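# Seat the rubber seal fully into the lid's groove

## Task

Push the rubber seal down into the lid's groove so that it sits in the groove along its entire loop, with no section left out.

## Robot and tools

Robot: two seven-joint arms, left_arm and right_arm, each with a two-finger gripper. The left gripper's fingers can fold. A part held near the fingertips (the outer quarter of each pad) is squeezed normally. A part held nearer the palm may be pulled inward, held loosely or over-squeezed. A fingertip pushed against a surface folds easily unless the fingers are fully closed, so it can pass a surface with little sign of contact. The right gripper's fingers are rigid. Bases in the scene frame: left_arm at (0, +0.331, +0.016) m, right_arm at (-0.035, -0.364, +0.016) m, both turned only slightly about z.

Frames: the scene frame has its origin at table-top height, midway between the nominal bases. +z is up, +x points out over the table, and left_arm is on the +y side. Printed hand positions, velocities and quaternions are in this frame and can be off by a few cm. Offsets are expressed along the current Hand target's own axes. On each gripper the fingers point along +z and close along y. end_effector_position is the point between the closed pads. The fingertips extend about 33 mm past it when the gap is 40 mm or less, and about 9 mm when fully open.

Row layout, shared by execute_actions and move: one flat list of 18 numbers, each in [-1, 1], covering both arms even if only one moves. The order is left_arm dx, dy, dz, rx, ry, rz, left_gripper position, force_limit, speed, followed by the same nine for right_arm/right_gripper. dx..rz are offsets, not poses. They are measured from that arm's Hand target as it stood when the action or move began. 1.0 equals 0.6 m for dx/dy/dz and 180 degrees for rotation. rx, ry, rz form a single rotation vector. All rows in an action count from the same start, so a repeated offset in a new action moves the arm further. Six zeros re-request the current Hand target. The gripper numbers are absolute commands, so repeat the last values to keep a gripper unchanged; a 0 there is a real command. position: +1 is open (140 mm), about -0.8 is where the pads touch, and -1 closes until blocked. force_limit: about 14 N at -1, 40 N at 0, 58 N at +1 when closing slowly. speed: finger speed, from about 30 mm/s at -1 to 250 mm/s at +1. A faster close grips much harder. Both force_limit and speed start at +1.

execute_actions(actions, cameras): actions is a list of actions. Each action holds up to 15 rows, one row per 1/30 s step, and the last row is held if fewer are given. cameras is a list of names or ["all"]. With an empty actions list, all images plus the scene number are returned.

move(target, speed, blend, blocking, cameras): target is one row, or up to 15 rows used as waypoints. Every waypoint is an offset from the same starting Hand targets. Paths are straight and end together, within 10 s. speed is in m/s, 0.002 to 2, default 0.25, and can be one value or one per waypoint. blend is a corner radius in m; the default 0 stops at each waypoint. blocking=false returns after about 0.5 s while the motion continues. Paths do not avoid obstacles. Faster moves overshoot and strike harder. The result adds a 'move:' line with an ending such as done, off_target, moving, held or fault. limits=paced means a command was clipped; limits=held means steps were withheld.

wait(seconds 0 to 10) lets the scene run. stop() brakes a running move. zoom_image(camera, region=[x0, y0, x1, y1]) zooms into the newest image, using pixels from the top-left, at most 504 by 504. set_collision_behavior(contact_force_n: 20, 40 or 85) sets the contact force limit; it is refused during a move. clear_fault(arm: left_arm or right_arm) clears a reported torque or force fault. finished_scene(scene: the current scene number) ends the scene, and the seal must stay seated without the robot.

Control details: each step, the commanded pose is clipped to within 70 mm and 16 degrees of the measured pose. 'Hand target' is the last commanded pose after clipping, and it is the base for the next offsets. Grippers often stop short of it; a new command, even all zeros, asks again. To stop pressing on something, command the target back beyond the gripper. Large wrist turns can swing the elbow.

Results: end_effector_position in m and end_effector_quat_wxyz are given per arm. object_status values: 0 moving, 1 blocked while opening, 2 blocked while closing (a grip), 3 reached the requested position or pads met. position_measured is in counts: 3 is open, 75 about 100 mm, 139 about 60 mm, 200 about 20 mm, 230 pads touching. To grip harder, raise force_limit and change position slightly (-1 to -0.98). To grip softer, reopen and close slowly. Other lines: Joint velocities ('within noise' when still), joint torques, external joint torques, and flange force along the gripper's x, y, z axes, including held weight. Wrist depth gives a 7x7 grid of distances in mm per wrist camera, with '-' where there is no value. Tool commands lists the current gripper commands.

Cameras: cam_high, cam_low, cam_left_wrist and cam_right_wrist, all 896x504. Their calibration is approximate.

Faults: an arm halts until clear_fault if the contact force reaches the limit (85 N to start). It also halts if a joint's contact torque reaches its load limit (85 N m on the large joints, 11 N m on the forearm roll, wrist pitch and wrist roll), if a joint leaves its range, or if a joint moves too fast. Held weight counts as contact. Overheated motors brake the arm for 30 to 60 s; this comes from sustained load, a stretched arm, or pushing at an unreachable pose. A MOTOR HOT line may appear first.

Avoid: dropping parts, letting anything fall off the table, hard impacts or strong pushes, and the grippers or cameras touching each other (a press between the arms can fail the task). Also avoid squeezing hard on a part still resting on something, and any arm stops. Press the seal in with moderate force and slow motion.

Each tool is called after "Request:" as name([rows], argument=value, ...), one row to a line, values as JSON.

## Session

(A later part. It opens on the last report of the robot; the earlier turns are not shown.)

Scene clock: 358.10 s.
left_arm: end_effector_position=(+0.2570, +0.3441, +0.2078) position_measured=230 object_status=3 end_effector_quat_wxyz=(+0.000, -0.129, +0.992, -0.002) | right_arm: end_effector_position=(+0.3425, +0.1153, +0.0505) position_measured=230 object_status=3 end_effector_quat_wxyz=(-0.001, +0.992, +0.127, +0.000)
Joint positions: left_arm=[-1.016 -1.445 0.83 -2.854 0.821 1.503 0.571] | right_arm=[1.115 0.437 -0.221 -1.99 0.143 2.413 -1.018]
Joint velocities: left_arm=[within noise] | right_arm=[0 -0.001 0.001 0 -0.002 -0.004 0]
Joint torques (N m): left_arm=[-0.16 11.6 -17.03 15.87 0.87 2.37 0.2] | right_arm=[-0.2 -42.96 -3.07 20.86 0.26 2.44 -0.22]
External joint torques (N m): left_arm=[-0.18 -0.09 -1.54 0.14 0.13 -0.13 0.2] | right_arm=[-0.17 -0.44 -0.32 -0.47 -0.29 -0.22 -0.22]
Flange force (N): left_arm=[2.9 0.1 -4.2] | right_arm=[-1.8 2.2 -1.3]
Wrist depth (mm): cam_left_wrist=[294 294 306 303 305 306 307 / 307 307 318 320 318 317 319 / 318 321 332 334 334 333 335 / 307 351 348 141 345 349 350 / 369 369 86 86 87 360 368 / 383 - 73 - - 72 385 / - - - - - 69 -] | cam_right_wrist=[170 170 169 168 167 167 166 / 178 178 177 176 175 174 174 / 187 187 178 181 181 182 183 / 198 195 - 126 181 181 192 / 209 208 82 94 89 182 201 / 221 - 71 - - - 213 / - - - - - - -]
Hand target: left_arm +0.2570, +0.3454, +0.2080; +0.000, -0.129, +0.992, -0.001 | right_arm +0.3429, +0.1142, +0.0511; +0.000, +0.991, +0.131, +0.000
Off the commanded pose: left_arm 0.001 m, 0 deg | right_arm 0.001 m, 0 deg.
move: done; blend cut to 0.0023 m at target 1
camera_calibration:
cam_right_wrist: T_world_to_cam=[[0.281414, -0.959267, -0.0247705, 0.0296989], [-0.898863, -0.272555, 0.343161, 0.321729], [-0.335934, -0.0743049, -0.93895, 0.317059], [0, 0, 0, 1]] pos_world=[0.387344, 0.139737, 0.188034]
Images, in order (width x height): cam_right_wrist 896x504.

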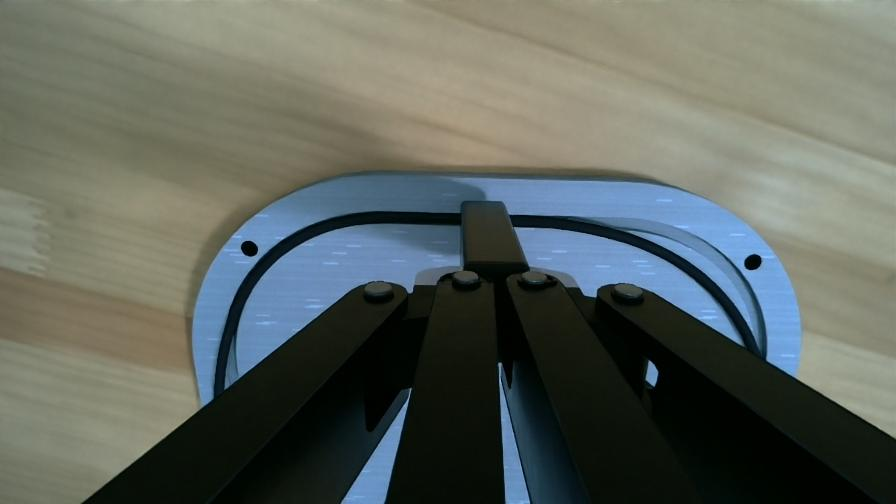

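Request:
move([
  [0,0,0,0,0,0,-1,-1,-1,0,0.02,0,0,0,0,-1,-1,-1],
  [0,0,0,0,0,0,-1,-1,-1,0,0.02,0.017,0,0,0,-1,-1,-1],
  [0,0,0,0,0,0,-1,-1,-1,0,0.02,0,0,0,0,-1,-1,-1],
  [0,0,0,0,0,0,-1,-1,-1,0,0.038,0,0,0,0,-1,-1,-1],
  [0,0,0,0,0,0,-1,-1,-1,0,0.038,0.017,0,0,0,-1,-1,-1],
  [0,0,0,0,0,0,-1,-1,-1,0,0.038,0,0,0,0,-1,-1,-1],
  [0,0,0,0,0,0,-1,-1,-1,0,0.056,0,0,0,0,-1,-1,-1],
  [0,0,0,0,0,0,-1,-1,-1,0,0.056,0.017,0,0,0,-1,-1,-1],
  [0,0,0,0,0,0,-1,-1,-1,0,0.056,0,0,0,0,-1,-1,-1],
], speed=0.06, blend=[0.003,0,0.003,0.003,0,0.003,0.003,0,0], cameras=["cam_right_wrist"])

Scene clock: 368.03 s.
left_arm: end_effector_position=(+0.2570, +0.3441, +0.2078) position_measured=230 object_status=3 end_effector_quat_wxyz=(+0.000, -0.129, +0.992, -0.002) | right_arm: end_effector_position=(+0.3515, +0.0826, +0.0506) position_measured=230 object_status=3 end_effector_quat_wxyz=(-0.001, +0.992, +0.127, +0.000)
Joint positions: left_arm=[-1.016 -1.445 0.83 -2.854 0.821 1.503 0.571] | right_arm=[1.078 0.389 -0.227 -2.068 0.136 2.444 -1.062]
Joint velocities: left_arm=[within noise] | right_arm=[0 0.001 0 0.001 0 -0.004 0.001]
Joint torques (N m): left_arm=[-0.18 11.63 -17.02 15.84 0.89 2.39 0.2] | right_arm=[-0.17 -41.18 -2.76 20.49 0.23 2.43 -0.19]
External joint torques (N m): left_arm=[-0.19 -0.01 -1.5 0.11 0.16 -0.12 0.2] | right_arm=[-0.23 -0.5 -0.33 -0.46 -0.3 -0.22 -0.19]
Flange force (N): left_arm=[2.7 0.0 -4.0] | right_arm=[-1.9 2.1 -1.5]
Wrist depth (mm): cam_left_wrist=[293 293 305 305 304 305 306 / 306 306 318 316 318 318 318 / 322 322 334 334 332 334 334 / 350 350 349 141 347 351 350 / 367 367 86 86 87 362 368 / 382 - 73 - - 72 385 / - - - - - 69 -] | cam_right_wrist=[170 170 169 168 167 167 166 / 178 178 177 176 176 175 174 / 187 185 183 181 181 184 183 / 197 184 181 139 181 189 193 / 209 - 82 94 89 200 203 / 221 - 71 - - - 213 / - - - - - - -]
Hand target: left_arm +0.2570, +0.3454, +0.2080; +0.000, -0.129, +0.992, -0.001 | right_arm +0.3516, +0.0818, +0.0511; +0.000, +0.991, +0.131, +0.000
Off the commanded pose: left_arm 0.001 m, 0 deg | right_arm 0.001 m, 0 deg.
move: done
camera_calibration:
cam_right_wrist: T_world_to_cam=[[0.281975, -0.959107, -0.0245801, -0.00438188], [-0.898802, -0.273034, 0.342939, 0.321], [-0.335627, -0.0746076, -0.939036, 0.317585], [0, 0, 0, 1]] pos_world=[0.396341, 0.107136, 0.188033]
Images, in order (width x height): cam_right_wrist 896x504.

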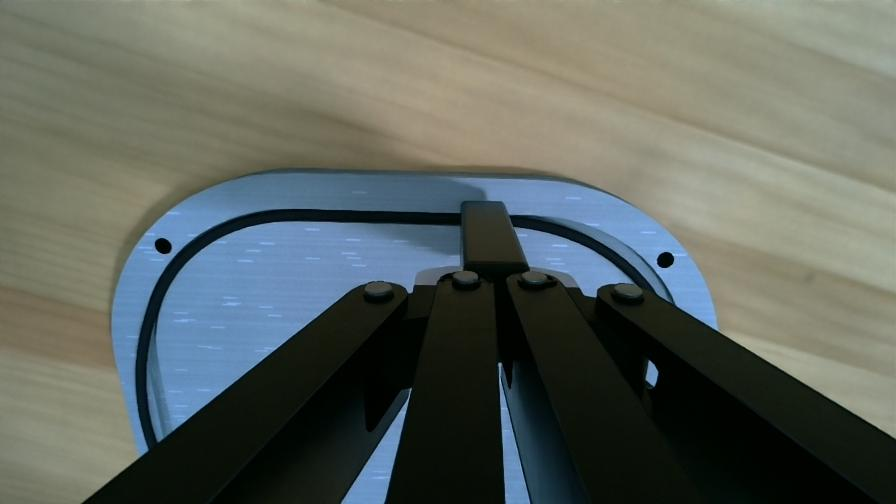

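Request:
move([
  [0,0,0,0,0,0,-1,-1,-1,0,0.0173,0,0,0,0,-1,-1,-1],
  [0,0,0,0,0,0,-1,-1,-1,0,0.0173,0.017,0,0,0,-1,-1,-1],
  [0,0,0,0,0,0,-1,-1,-1,0,0.0173,0,0,0,0,-1,-1,-1],
  [0,0,0,0,0,0,-1,-1,-1,0,0.0357,0,0,0,0,-1,-1,-1],
  [0,0,0,0,0,0,-1,-1,-1,0,0.0357,0.017,0,0,0,-1,-1,-1],
  [0,0,0,0,0,0,-1,-1,-1,0,0.0357,0,0,0,0,-1,-1,-1],
  [0,0,0,0,0,0,-1,-1,-1,-0.002,0.0563,0,0,0,0,-1,-1,-1],
  [0,0,0,0,0,0,-1,-1,-1,-0.002,0.0563,0.017,0,0,0,-1,-1,-1],
  [0,0,0,0,0,0,-1,-1,-1,-0.002,0.0563,0,0,0,0,-1,-1,-1],
], speed=0.06, blend=[0.003,0,0.003,0.003,0,0.003,0.003,0,0])

Request:
move([
  [0,0,0,0,0,0,-1,-1,-1,-0.0058,0.0199,0,0,0,0,-1,-1,-1],
  [0,0,0,0,0,0,-1,-1,-1,-0.0058,0.0199,0.017,0,0,0,-1,-1,-1],
  [0,0,0,0,0,0,-1,-1,-1,-0.0058,0.0199,0,0,0,0,-1,-1,-1],
  [0,0,0,0,0,0,-1,-1,-1,-0.0155,0.0384,0,0,0,0,-1,-1,-1],
  [0,0,0,0,0,0,-1,-1,-1,-0.0155,0.0384,0.017,0,0,0,-1,-1,-1],
  [0,0,0,0,0,0,-1,-1,-1,-0.0155,0.0384,0,0,0,0,-1,-1,-1],
], speed=0.06, blend=[0.003,0,0.003,0.003,0,0], cameras=["cam_right_wrist"])

Scene clock: 382.77 s.
left_arm: end_effector_position=(+0.2570, +0.3441, +0.2078) position_measured=230 object_status=3 end_effector_quat_wxyz=(+0.000, -0.129, +0.992, -0.002) | right_arm: end_effector_position=(+0.3594, +0.0494, +0.0506) position_measured=230 object_status=3 end_effector_quat_wxyz=(-0.001, +0.992, +0.127, +0.000)
Joint positions: left_arm=[-1.016 -1.445 0.83 -2.854 0.821 1.503 0.571] | right_arm=[1.039 0.343 -0.233 -2.142 0.128 2.473 -1.107]
Joint velocities: left_arm=[within noise] | right_arm=[0 0.002 0 -0.001 0 -0.004 0]
Joint torques (N m): left_arm=[-0.16 11.63 -17 15.8 0.88 2.39 0.2] | right_arm=[-0.25 -39.44 -2.41 20.14 0.24 2.43 -0.19]
External joint torques (N m): left_arm=[-0.18 -0.02 -1.48 0.05 0.14 -0.13 0.2] | right_arm=[-0.3 -0.71 -0.24 -0.31 -0.27 -0.2 -0.19]
Flange force (N): left_arm=[2.8 0.0 -3.9] | right_arm=[-1.8 2.0 -1.9]
Wrist depth (mm): cam_left_wrist=[293 294 304 305 305 306 307 / 305 309 318 317 319 318 320 / 322 321 333 333 333 333 333 / 350 350 350 141 347 350 349 / 368 368 86 85 87 361 369 / 382 - 73 - - 72 385 / - - - - - 69 -] | cam_right_wrist=[170 170 169 168 167 167 166 / 178 177 177 176 175 175 174 / 185 178 183 181 184 183 183 / 186 - - 126 182 193 192 / - - 82 94 89 201 203 / - - 71 - - - 212 / - - - - - - -]
Hand target: left_arm +0.2570, +0.3454, +0.2080; +0.000, -0.129, +0.992, -0.001 | right_arm +0.3592, +0.0489, +0.0512; +0.000, +0.991, +0.131, +0.000
Off the commanded pose: left_arm 0.001 m, 0 deg | right_arm 0.001 m, 0 deg.
move: done

Scene clock: 385.03 s.
left_arm: end_effector_position=(+0.2570, +0.3441, +0.2078) position_measured=230 object_status=3 end_effector_quat_wxyz=(+0.000, -0.129, +0.992, -0.002) | right_arm: end_effector_position=(+0.3563, +0.0247, +0.0506) position_measured=230 object_status=3 end_effector_quat_wxyz=(-0.001, +0.992, +0.128, +0.000)
Joint positions: left_arm=[-1.016 -1.445 0.83 -2.854 0.821 1.503 0.571] | right_arm=[1.021 0.296 -0.239 -2.216 0.118 2.501 -1.129]
Joint velocities: left_arm=[within noise] | right_arm=[0 -0.001 0.001 -0.001 -0.002 -0.005 0.001]
Joint torques (N m): left_arm=[-0.17 11.67 -17.05 15.84 0.88 2.37 0.21] | right_arm=[-0.26 -37.6 -2.21 19.83 0.24 2.48 -0.15]
External joint torques (N m): left_arm=[-0.13 -0.01 -1.52 0.14 0.15 -0.14 0.21] | right_arm=[-0.16 -0.66 -0.18 -0.34 -0.26 -0.16 -0.15]
Flange force (N): left_arm=[2.8 0.1 -4.1] | right_arm=[-2.1 1.8 -1.9]
Wrist depth (mm): cam_left_wrist=[293 292 305 303 304 305 306 / 310 307 318 317 319 319 320 / 320 321 334 332 332 333 334 / 350 350 350 141 346 350 350 / 365 366 86 86 87 363 368 / 383 - 73 - - 72 383 / - - - - - 69 -] | cam_right_wrist=[170 169 169 168 167 167 166 / 178 177 177 176 175 174 174 / 176 - - 173 184 183 183 / - - - 120 192 193 193 / - - 82 94 89 202 203 / - - 71 - - - 213 / - - - - - - -]
Hand target: left_arm +0.2570, +0.3454, +0.2080; +0.000, -0.129, +0.992, -0.001 | right_arm +0.3562, +0.0242, +0.0512; +0.000, +0.991, +0.131, +0.000
Off the commanded pose: left_arm 0.001 m, 0 deg | right_arm 0.001 m, 0 deg.
move: done
camera_calibration:
cam_right_wrist: T_world_to_cam=[[0.283141, -0.958773, -0.0242089, -0.0617248], [-0.898543, -0.274011, 0.342838, 0.309459], [-0.335337, -0.0753187, -0.939083, 0.314903], [0, 0, 0, 1]] pos_world=[0.401138, 0.0493332, 0.188131]
Images, in order (width x height): cam_right_wrist 896x504.

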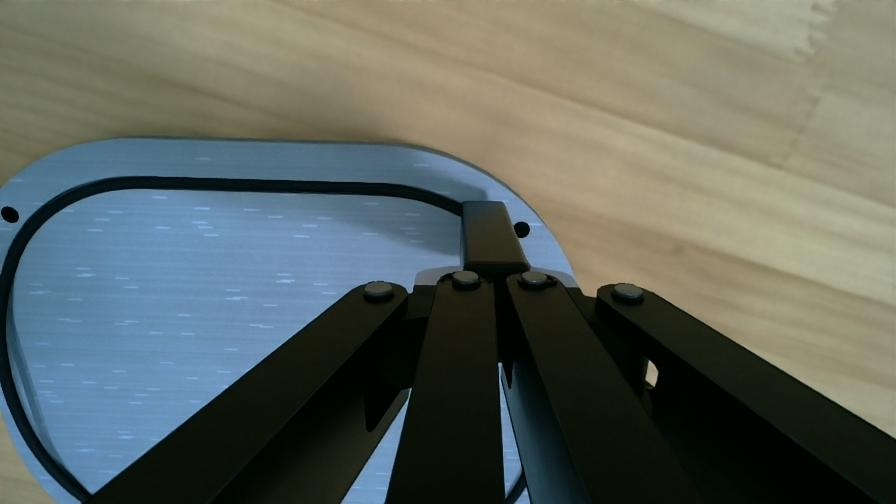

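Request:
move([
  [0,0,0,0,0,0,-1,-1,-1,-0.0142,0.0176,0,0,0,0,-1,-1,-1],
  [0,0,0,0,0,0,-1,-1,-1,-0.0142,0.0176,0.017,0,0,0,-1,-1,-1],
  [0,0,0,0,0,0,-1,-1,-1,-0.0142,0.0176,0,0,0,0,-1,-1,-1],
  [0,0,0,0,0,0,-1,-1,-1,-0.0318,0.0318,0,0,0,0,-1,-1,-1],
  [0,0,0,0,0,0,-1,-1,-1,-0.0318,0.0318,0.017,0,0,0,-1,-1,-1],
  [0,0,0,0,0,0,-1,-1,-1,-0.0318,0.0318,0,0,0,0,-1,-1,-1],
  [0,0,0,0,0,0,-1,-1,-1,-0.0503,0.0415,0,0,0,0,-1,-1,-1],
  [0,0,0,0,0,0,-1,-1,-1,-0.0503,0.0415,0.017,0,0,0,-1,-1,-1],
  [0,0,0,0,0,0,-1,-1,-1,-0.0503,0.0415,0,0,0,0,-1,-1,-1],
], speed=0.06, blend=[0.003,0,0.003,0.003,0,0.003,0.003,0,0], cameras=["cam_right_wrist"])

Scene clock: 393.90 s.
left_arm: end_effector_position=(+0.2570, +0.3441, +0.2078) position_measured=230 object_status=3 end_effector_quat_wxyz=(+0.000, -0.129, +0.992, -0.002) | right_arm: end_effector_position=(+0.3339, -0.0074, +0.0506) position_measured=230 object_status=3 end_effector_quat_wxyz=(-0.001, +0.991, +0.132, +0.000)
Joint positions: left_arm=[-1.016 -1.445 0.83 -2.854 0.821 1.503 0.571] | right_arm=[1.022 0.204 -0.25 -2.354 0.093 2.55 -1.134]
Joint velocities: left_arm=[within noise] | right_arm=[0 0 -0.002 0 -0.001 -0.003 0.002]
Joint torques (N m): left_arm=[-0.17 11.64 -17.03 15.9 0.88 2.38 0.23] | right_arm=[0.45 -33.93 -1.87 19.16 0.09 2.4 0.25]
External joint torques (N m): left_arm=[-0.15 0 -1.46 0.13 0.15 -0.14 0.23] | right_arm=[0.36 -0.53 -0.6 -0.39 -0.36 -0.25 0.25]
Flange force (N): left_arm=[2.6 0.1 -4.0] | right_arm=[-3.0 0.8 -2.8]
Wrist depth (mm): cam_left_wrist=[295 293 304 305 305 305 306 / 307 307 319 318 318 320 319 / 321 321 333 333 334 334 334 / 350 349 350 141 346 350 350 / 369 366 86 86 87 361 368 / 383 - 73 - - 72 385 / - - - - - 69 -] | cam_right_wrist=[168 168 167 168 167 167 166 / - - 167 172 175 174 174 / - - 173 172 184 183 183 / 185 - - 121 194 193 192 / 195 192 82 94 89 202 203 / 207 - 71 - - - 213 / - - - - - - -]
Hand target: left_arm +0.2570, +0.3454, +0.2080; +0.000, -0.129, +0.992, -0.001 | right_arm +0.3336, -0.0077, +0.0512; +0.000, +0.991, +0.131, +0.000
Off the commanded pose: left_arm 0.001 m, 0 deg | right_arm 0.001 m, 0 deg.
move: done
camera_calibration:
cam_right_wrist: T_world_to_cam=[[0.290676, -0.956516, -0.0241768, -0.088607], [-0.896373, -0.281064, 0.342811, 0.279662], [-0.334699, -0.0779755, -0.939093, 0.304703], [0, 0, 0, 1]] pos_world=[0.378421, 0.0176084, 0.188131]
Images, in order (width x height): cam_right_wrist 896x504.

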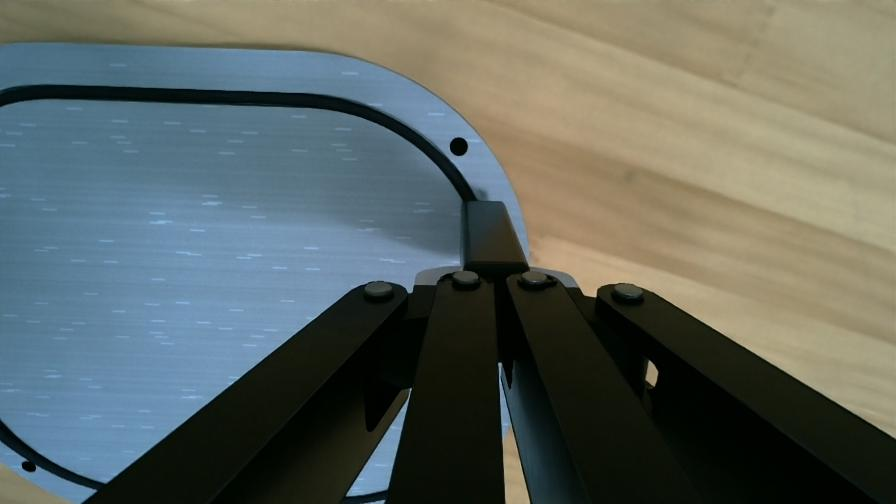

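Request:
move([
  [0,0,0,0,0,0,-1,-1,-1,-0.0199,0.0058,0,0,0,0,-1,-1,-1],
  [0,0,0,0,0,0,-1,-1,-1,-0.0199,0.0058,0.017,0,0,0,-1,-1,-1],
  [0,0,0,0,0,0,-1,-1,-1,-0.0199,0.0058,0,0,0,0,-1,-1,-1],
  [0,0,0,0,0,0,-1,-1,-1,-0.0405,0.0078,0,0,0,0,-1,-1,-1],
  [0,0,0,0,0,0,-1,-1,-1,-0.0405,0.0078,0.0165,0,0,0,-1,-1,-1],
  [0,0,0,0,0,0,-1,-1,-1,-0.0405,0.0078,0,0,0,0,-1,-1,-1],
  [0,0,0,0,0,0,-1,-1,-1,-0.0605,0.0078,0,0,0,0,-1,-1,-1],
  [0,0,0,0,0,0,-1,-1,-1,-0.0605,0.0078,0.0165,0,0,0,-1,-1,-1],
  [0,0,0,0,0,0,-1,-1,-1,-0.0605,0.0078,0,0,0,0,-1,-1,-1],
], speed=0.06, blend=[0.003,0,0.003,0.003,0,0.003,0.003,0,0], cameras=["cam_right_wrist"])

Scene clock: 403.67 s.
left_arm: end_effector_position=(+0.2570, +0.3441, +0.2078) position_measured=230 object_status=3 end_effector_quat_wxyz=(+0.000, -0.129, +0.992, -0.002) | right_arm: end_effector_position=(+0.3001, -0.0214, +0.0507) position_measured=230 object_status=3 end_effector_quat_wxyz=(-0.001, +0.991, +0.132, +0.000)
Joint positions: left_arm=[-1.016 -1.445 0.83 -2.854 0.821 1.503 0.571] | right_arm=[1.055 0.123 -0.254 -2.47 0.061 2.589 -1.085]
Joint velocities: left_arm=[within noise] | right_arm=[0 0.001 0.001 0 -0.002 -0.004 0.007]
Joint torques (N m): left_arm=[-0.16 11.66 -17.01 15.89 0.89 2.37 0.18] | right_arm=[0.15 -30.73 -1.23 18.61 0.15 2.42 0.26]
External joint torques (N m): left_arm=[-0.23 0.04 -1.5 0.09 0.15 -0.14 0.18] | right_arm=[0.19 -0.49 -0.41 -0.36 -0.28 -0.22 0.26]
Flange force (N): left_arm=[2.6 -0.3 -4.1] | right_arm=[-2.6 0.9 -2.6]
Wrist depth (mm): cam_left_wrist=[293 294 303 304 305 304 306 / 306 306 317 318 320 317 319 / 320 327 335 335 333 333 333 / 349 350 349 141 347 350 352 / 367 368 86 85 87 360 369 / 383 - 73 - - 72 385 / - - - - - 69 -] | cam_right_wrist=[160 - - 160 167 166 166 / 164 - - 166 175 174 174 / - - - 168 184 183 183 / - - - 120 192 193 192 / 197 - 82 94 89 201 203 / - - 71 - - - 212 / - - - - - - -]
Hand target: left_arm +0.2570, +0.3454, +0.2080; +0.000, -0.129, +0.992, -0.001 | right_arm +0.2997, -0.0216, +0.0512; +0.000, +0.991, +0.131, +0.000
Off the commanded pose: left_arm 0.001 m, 0 deg | right_arm 0.001 m, 0 deg.
move: done
camera_calibration:
cam_right_wrist: T_world_to_cam=[[0.291841, -0.956169, -0.0238672, -0.0926336], [-0.896036, -0.282047, 0.342884, 0.245266], [-0.334586, -0.0786818, -0.939075, 0.292351], [0, 0, 0, 1]] pos_world=[0.344618, 0.00360584, 0.18823]
Images, in order (width x height): cam_right_wrist 896x504.

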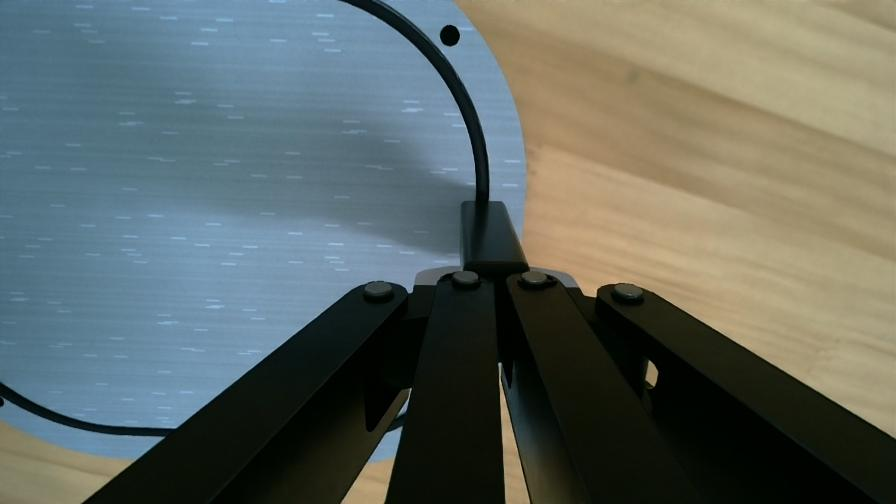

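Request:
move([
  [0,0,0,0,0,0,-1,-1,-1,-0.02,0,0,0,0,0,-1,-1,-1],
  [0,0,0,0,0,0,-1,-1,-1,-0.02,0,0.016,0,0,0,-1,-1,-1],
  [0,0,0,0,0,0,-1,-1,-1,-0.02,0,0,0,0,0,-1,-1,-1],
  [0,0,0,0,0,0,-1,-1,-1,-0.04,0,0,0,0,0,-1,-1,-1],
  [0,0,0,0,0,0,-1,-1,-1,-0.04,0,0.016,0,0,0,-1,-1,-1],
  [0,0,0,0,0,0,-1,-1,-1,-0.04,0,0,0,0,0,-1,-1,-1],
  [0,0,0,0,0,0,-1,-1,-1,-0.06,0,0,0,0,0,-1,-1,-1],
  [0,0,0,0,0,0,-1,-1,-1,-0.06,0,0.016,0,0,0,-1,-1,-1],
  [0,0,0,0,0,0,-1,-1,-1,-0.06,0,0,0,0,0,-1,-1,-1],
], speed=0.06, blend=[0.003,0,0.003,0.003,0,0.003,0.003,0,0], cameras=["cam_right_wrist"])

Scene clock: 414.00 s.
left_arm: end_effector_position=(+0.2570, +0.3441, +0.2078) position_measured=230 object_status=3 end_effector_quat_wxyz=(+0.000, -0.129, +0.992, -0.002) | right_arm: end_effector_position=(+0.2651, -0.0307, +0.0507) position_measured=230 object_status=3 end_effector_quat_wxyz=(-0.001, +0.991, +0.133, +0.000)
Joint positions: left_arm=[-1.016 -1.445 0.83 -2.854 0.821 1.503 0.571] | right_arm=[1.085 0.048 -0.246 -2.572 0.026 2.618 -1.019]
Joint velocities: left_arm=[within noise] | right_arm=[0.001 0.001 0.001 0.001 -0.001 -0.002 0.006]
Joint torques (N m): left_arm=[-0.16 11.64 -17.03 15.87 0.87 2.37 0.17] | right_arm=[-0.26 -27.87 -0.33 18.15 0.13 2.44 0.27]
External joint torques (N m): left_arm=[-0.19 0 -1.51 0.12 0.14 -0.13 0.17] | right_arm=[-0.23 -0.4 -0.02 -0.38 -0.28 -0.21 0.27]
Flange force (N): left_arm=[2.7 -0.2 -4.1] | right_arm=[-2.4 1.1 -2.3]
Wrist depth (mm): cam_left_wrist=[294 294 305 304 305 305 305 / 306 307 316 317 318 318 318 / 324 321 333 333 333 334 334 / 348 350 350 141 347 353 351 / 366 366 86 86 87 362 370 / 383 - 73 - - 72 382 / - - - - - 69 -] | cam_right_wrist=[- - - 158 167 166 166 / - - - - 175 174 174 / - - - 172 184 183 183 / - - 183 126 192 193 192 / 192 - 82 94 89 201 203 / 221 - 71 - - - 212 / - - - - - - -]
Hand target: left_arm +0.2570, +0.3454, +0.2080; +0.000, -0.129, +0.992, -0.001 | right_arm +0.2649, -0.0310, +0.0512; +0.000, +0.991, +0.131, +0.000
Off the commanded pose: left_arm 0.001 m, 0 deg | right_arm 0.001 m, 0 deg.
move: done
camera_calibration:
cam_right_wrist: T_world_to_cam=[[0.292348, -0.956019, -0.0236827, -0.0913116], [-0.895831, -0.282442, 0.343094, 0.211233], [-0.334694, -0.0790873, -0.939002, 0.279941], [0, 0, 0, 1]] pos_world=[0.309618, -0.00549484, 0.18823]
Images, in order (width x height): cam_right_wrist 896x504.

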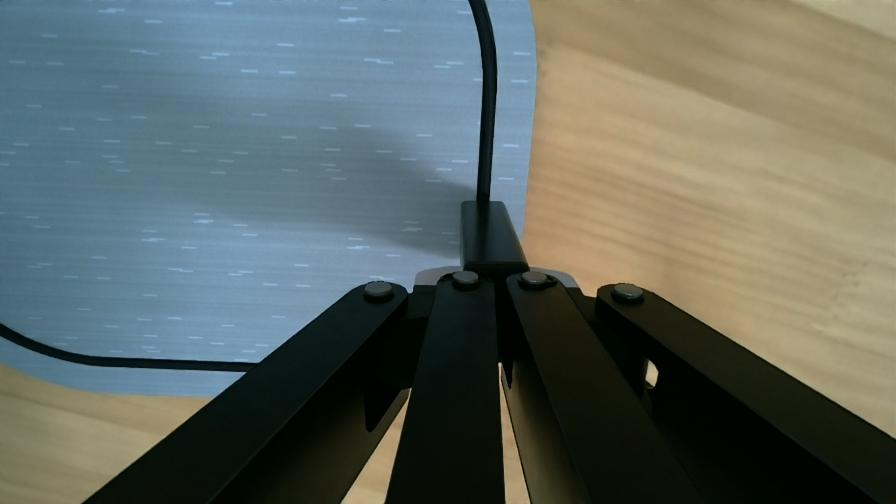

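Request:
move([
  [0,0,0,0,0,0,-1,-1,-1,-0.0133,0,0,0,0,0,-1,-1,-1],
  [0,0,0,0,0,0,-1,-1,-1,-0.0133,0,0.016,0,0,0,-1,-1,-1],
  [0,0,0,0,0,0,-1,-1,-1,-0.0133,0,0,0,0,0,-1,-1,-1],
  [0,0,0,0,0,0,-1,-1,-1,-0.034,-0.002,0,0,0,0,-1,-1,-1],
  [0,0,0,0,0,0,-1,-1,-1,-0.034,-0.002,0.016,0,0,0,-1,-1,-1],
  [0,0,0,0,0,0,-1,-1,-1,-0.034,-0.002,0,0,0,0,-1,-1,-1],
  [0,0,0,0,0,0,-1,-1,-1,-0.0538,-0.0078,0,0,0,0,-1,-1,-1],
  [0,0,0,0,0,0,-1,-1,-1,-0.0538,-0.0078,0.016,0,0,0,-1,-1,-1],
  [0,0,0,0,0,0,-1,-1,-1,-0.0538,-0.0078,0,0,0,0,-1,-1,-1],
], speed=0.06, blend=[0.003,0,0.003,0.003,0,0.003,0.003,0,0], cameras=["cam_right_wrist","cam_high"])

Request:
zoom_image(camera="cam_high", region=[450, 205, 560, 290])

Scene clock: 426.00 s.
left_arm: end_effector_position=(+0.2570, +0.3441, +0.2078) position_measured=230 object_status=3 end_effector_quat_wxyz=(+0.000, -0.129, +0.992, -0.002) | right_arm: end_effector_position=(+0.2327, -0.0346, +0.0507) position_measured=230 object_status=3 end_effector_quat_wxyz=(-0.001, +0.991, +0.133, +0.000)
Joint positions: left_arm=[-1.016 -1.445 0.83 -2.854 0.821 1.503 0.571] | right_arm=[1.107 -0.012 -0.222 -2.649 -0.003 2.638 -0.948]
Joint velocities: left_arm=[within noise] | right_arm=[-0.001 -0.001 0 0.001 0 -0.004 0.006]
Joint torques (N m): left_arm=[-0.15 11.64 -16.98 15.86 0.9 2.39 0.22] | right_arm=[-0.27 -25.71 -0.05 17.86 0.1 2.46 0.29]
External joint torques (N m): left_arm=[-0.2 0 -1.47 0.07 0.15 -0.13 0.22] | right_arm=[-0.25 -0.57 -0.09 -0.3 -0.29 -0.18 0.29]
Flange force (N): left_arm=[2.6 0.0 -3.9] | right_arm=[-2.5 1.4 -2.8]
Wrist depth (mm): cam_left_wrist=[294 294 305 305 304 306 305 / 307 306 318 319 316 318 319 / 319 324 333 333 332 333 335 / 351 349 350 141 345 350 350 / 366 366 86 85 87 361 369 / 383 - 73 - - 72 384 / - - - - - 69 -] | cam_right_wrist=[- - - - 167 166 166 / 166 - - - 174 174 174 / - - 174 - 184 183 183 / - - 182 120 192 193 192 / 211 210 83 - 89 201 202 / 220 - 71 - - - 212 / - - - - - - -]
Hand target: left_arm +0.2570, +0.3454, +0.2080; +0.000, -0.129, +0.992, -0.001 | right_arm +0.2326, -0.0348, +0.0513; +0.000, +0.991, +0.131, +0.000
Off the commanded pose: left_arm 0.001 m, 0 deg | right_arm 0.001 m, 0 deg.
move: done
camera_calibration:
cam_right_wrist: T_world_to_cam=[[0.291957, -0.95614, -0.0235991, -0.0856292], [-0.895891, -0.282033, 0.343274, 0.181246], [-0.334874, -0.0790792, -0.938939, 0.268887], [0, 0, 0, 1]] pos_world=[0.27742, -0.00949298, 0.18823]
Images, in order (width x height): cam_high 896x504, cam_right_wrist 896x504.

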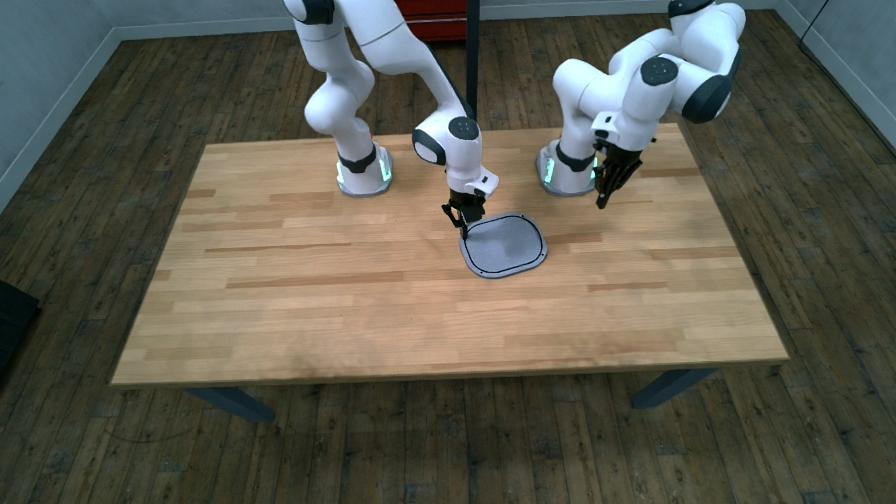

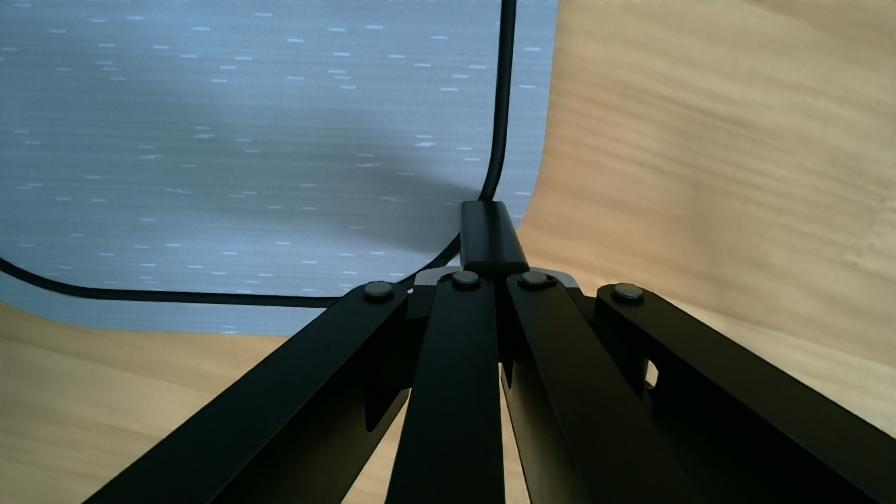

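Scaled by 4.582.

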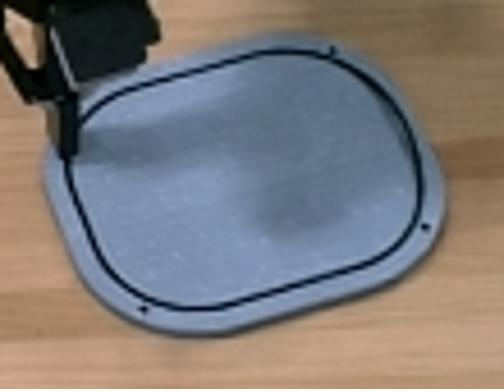

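Request:
move([
  [0,0,0,0,0,0,-1,-1,-1,-0.0185,-0.0097,0,0,0,0,-1,-1,-1],
  [0,0,0,0,0,0,-1,-1,-1,-0.0185,-0.0097,0.016,0,0,0,-1,-1,-1],
  [0,0,0,0,0,0,-1,-1,-1,-0.0185,-0.0097,0,0,0,0,-1,-1,-1],
  [0,0,0,0,0,0,-1,-1,-1,-0.0362,-0.0239,0,0,0,0,-1,-1,-1],
  [0,0,0,0,0,0,-1,-1,-1,-0.0362,-0.0239,0.016,0,0,0,-1,-1,-1],
  [0,0,0,0,0,0,-1,-1,-1,-0.0362,-0.0239,0,0,0,0,-1,-1,-1],
  [0,0,0,0,0,0,-1,-1,-1,-0.0504,-0.0415,0,0,0,0,-1,-1,-1],
  [0,0,0,0,0,0,-1,-1,-1,-0.0504,-0.0415,0.016,0,0,0,-1,-1,-1],
  [0,0,0,0,0,0,-1,-1,-1,-0.0504,-0.0415,0,0,0,0,-1,-1,-1],
], speed=0.06, blend=[0.003,0,0.003,0.003,0,0.003,0.003,0,0], cameras=["cam_right_wrist"])

Scene clock: 436.00 s.
left_arm: end_effector_position=(+0.2570, +0.3441, +0.2078) position_measured=230 object_status=3 end_effector_quat_wxyz=(+0.000, -0.129, +0.992, -0.002) | right_arm: end_effector_position=(+0.1973, -0.0186, +0.0507) position_measured=230 object_status=3 end_effector_quat_wxyz=(-0.001, +0.991, +0.132, -0.001)
Joint positions: left_arm=[-1.016 -1.445 0.83 -2.854 0.821 1.503 0.571] | right_arm=[1.143 -0.032 -0.168 -2.676 -0.008 2.644 -0.853]
Joint velocities: left_arm=[within noise] | right_arm=[0 0 0 0.001 -0.002 -0.004 0.004]
Joint torques (N m): left_arm=[-0.18 11.59 -16.99 15.87 0.89 2.38 0.22] | right_arm=[-0.24 -25.04 0.43 17.72 0.1 2.48 0.3]
External joint torques (N m): left_arm=[-0.18 -0.05 -1.5 0.1 0.16 -0.14 0.22] | right_arm=[-0.19 -0.52 0.38 -0.29 -0.29 -0.14 0.3]
Flange force (N): left_arm=[2.8 0.1 -4.0] | right_arm=[-2.6 1.0 -2.4]
Wrist depth (mm): cam_left_wrist=[294 294 305 304 304 305 306 / 308 306 316 318 318 319 318 / 321 321 331 333 333 334 334 / 347 351 351 141 346 350 350 / 367 367 86 86 87 361 369 / 384 - 73 - - 72 385 / - - - - - 69 -] | cam_right_wrist=[- 158 - - - 166 166 / - - - - 165 174 174 / 175 - - - 182 183 182 / 199 184 183 126 192 192 192 / 208 207 83 94 89 201 202 / 221 - 71 - - - 212 / - - - - - - -]
Hand target: left_arm +0.2570, +0.3454, +0.2080; +0.000, -0.129, +0.992, -0.001 | right_arm +0.1969, -0.0186, +0.0512; +0.000, +0.991, +0.131, +0.000
Off the commanded pose: left_arm 0.001 m, 0 deg | right_arm 0.001 m, 0 deg.
move: done
camera_calibration:
cam_right_wrist: T_world_to_cam=[[0.291113, -0.956395, -0.0236852, -0.059745], [-0.89605, -0.281252, 0.3435, 0.153982], [-0.335184, -0.0787743, -0.938854, 0.258229], [0, 0, 0, 1]] pos_world=[0.241922, 0.00650976, 0.188131]
Images, in order (width x height): cam_right_wrist 896x504.

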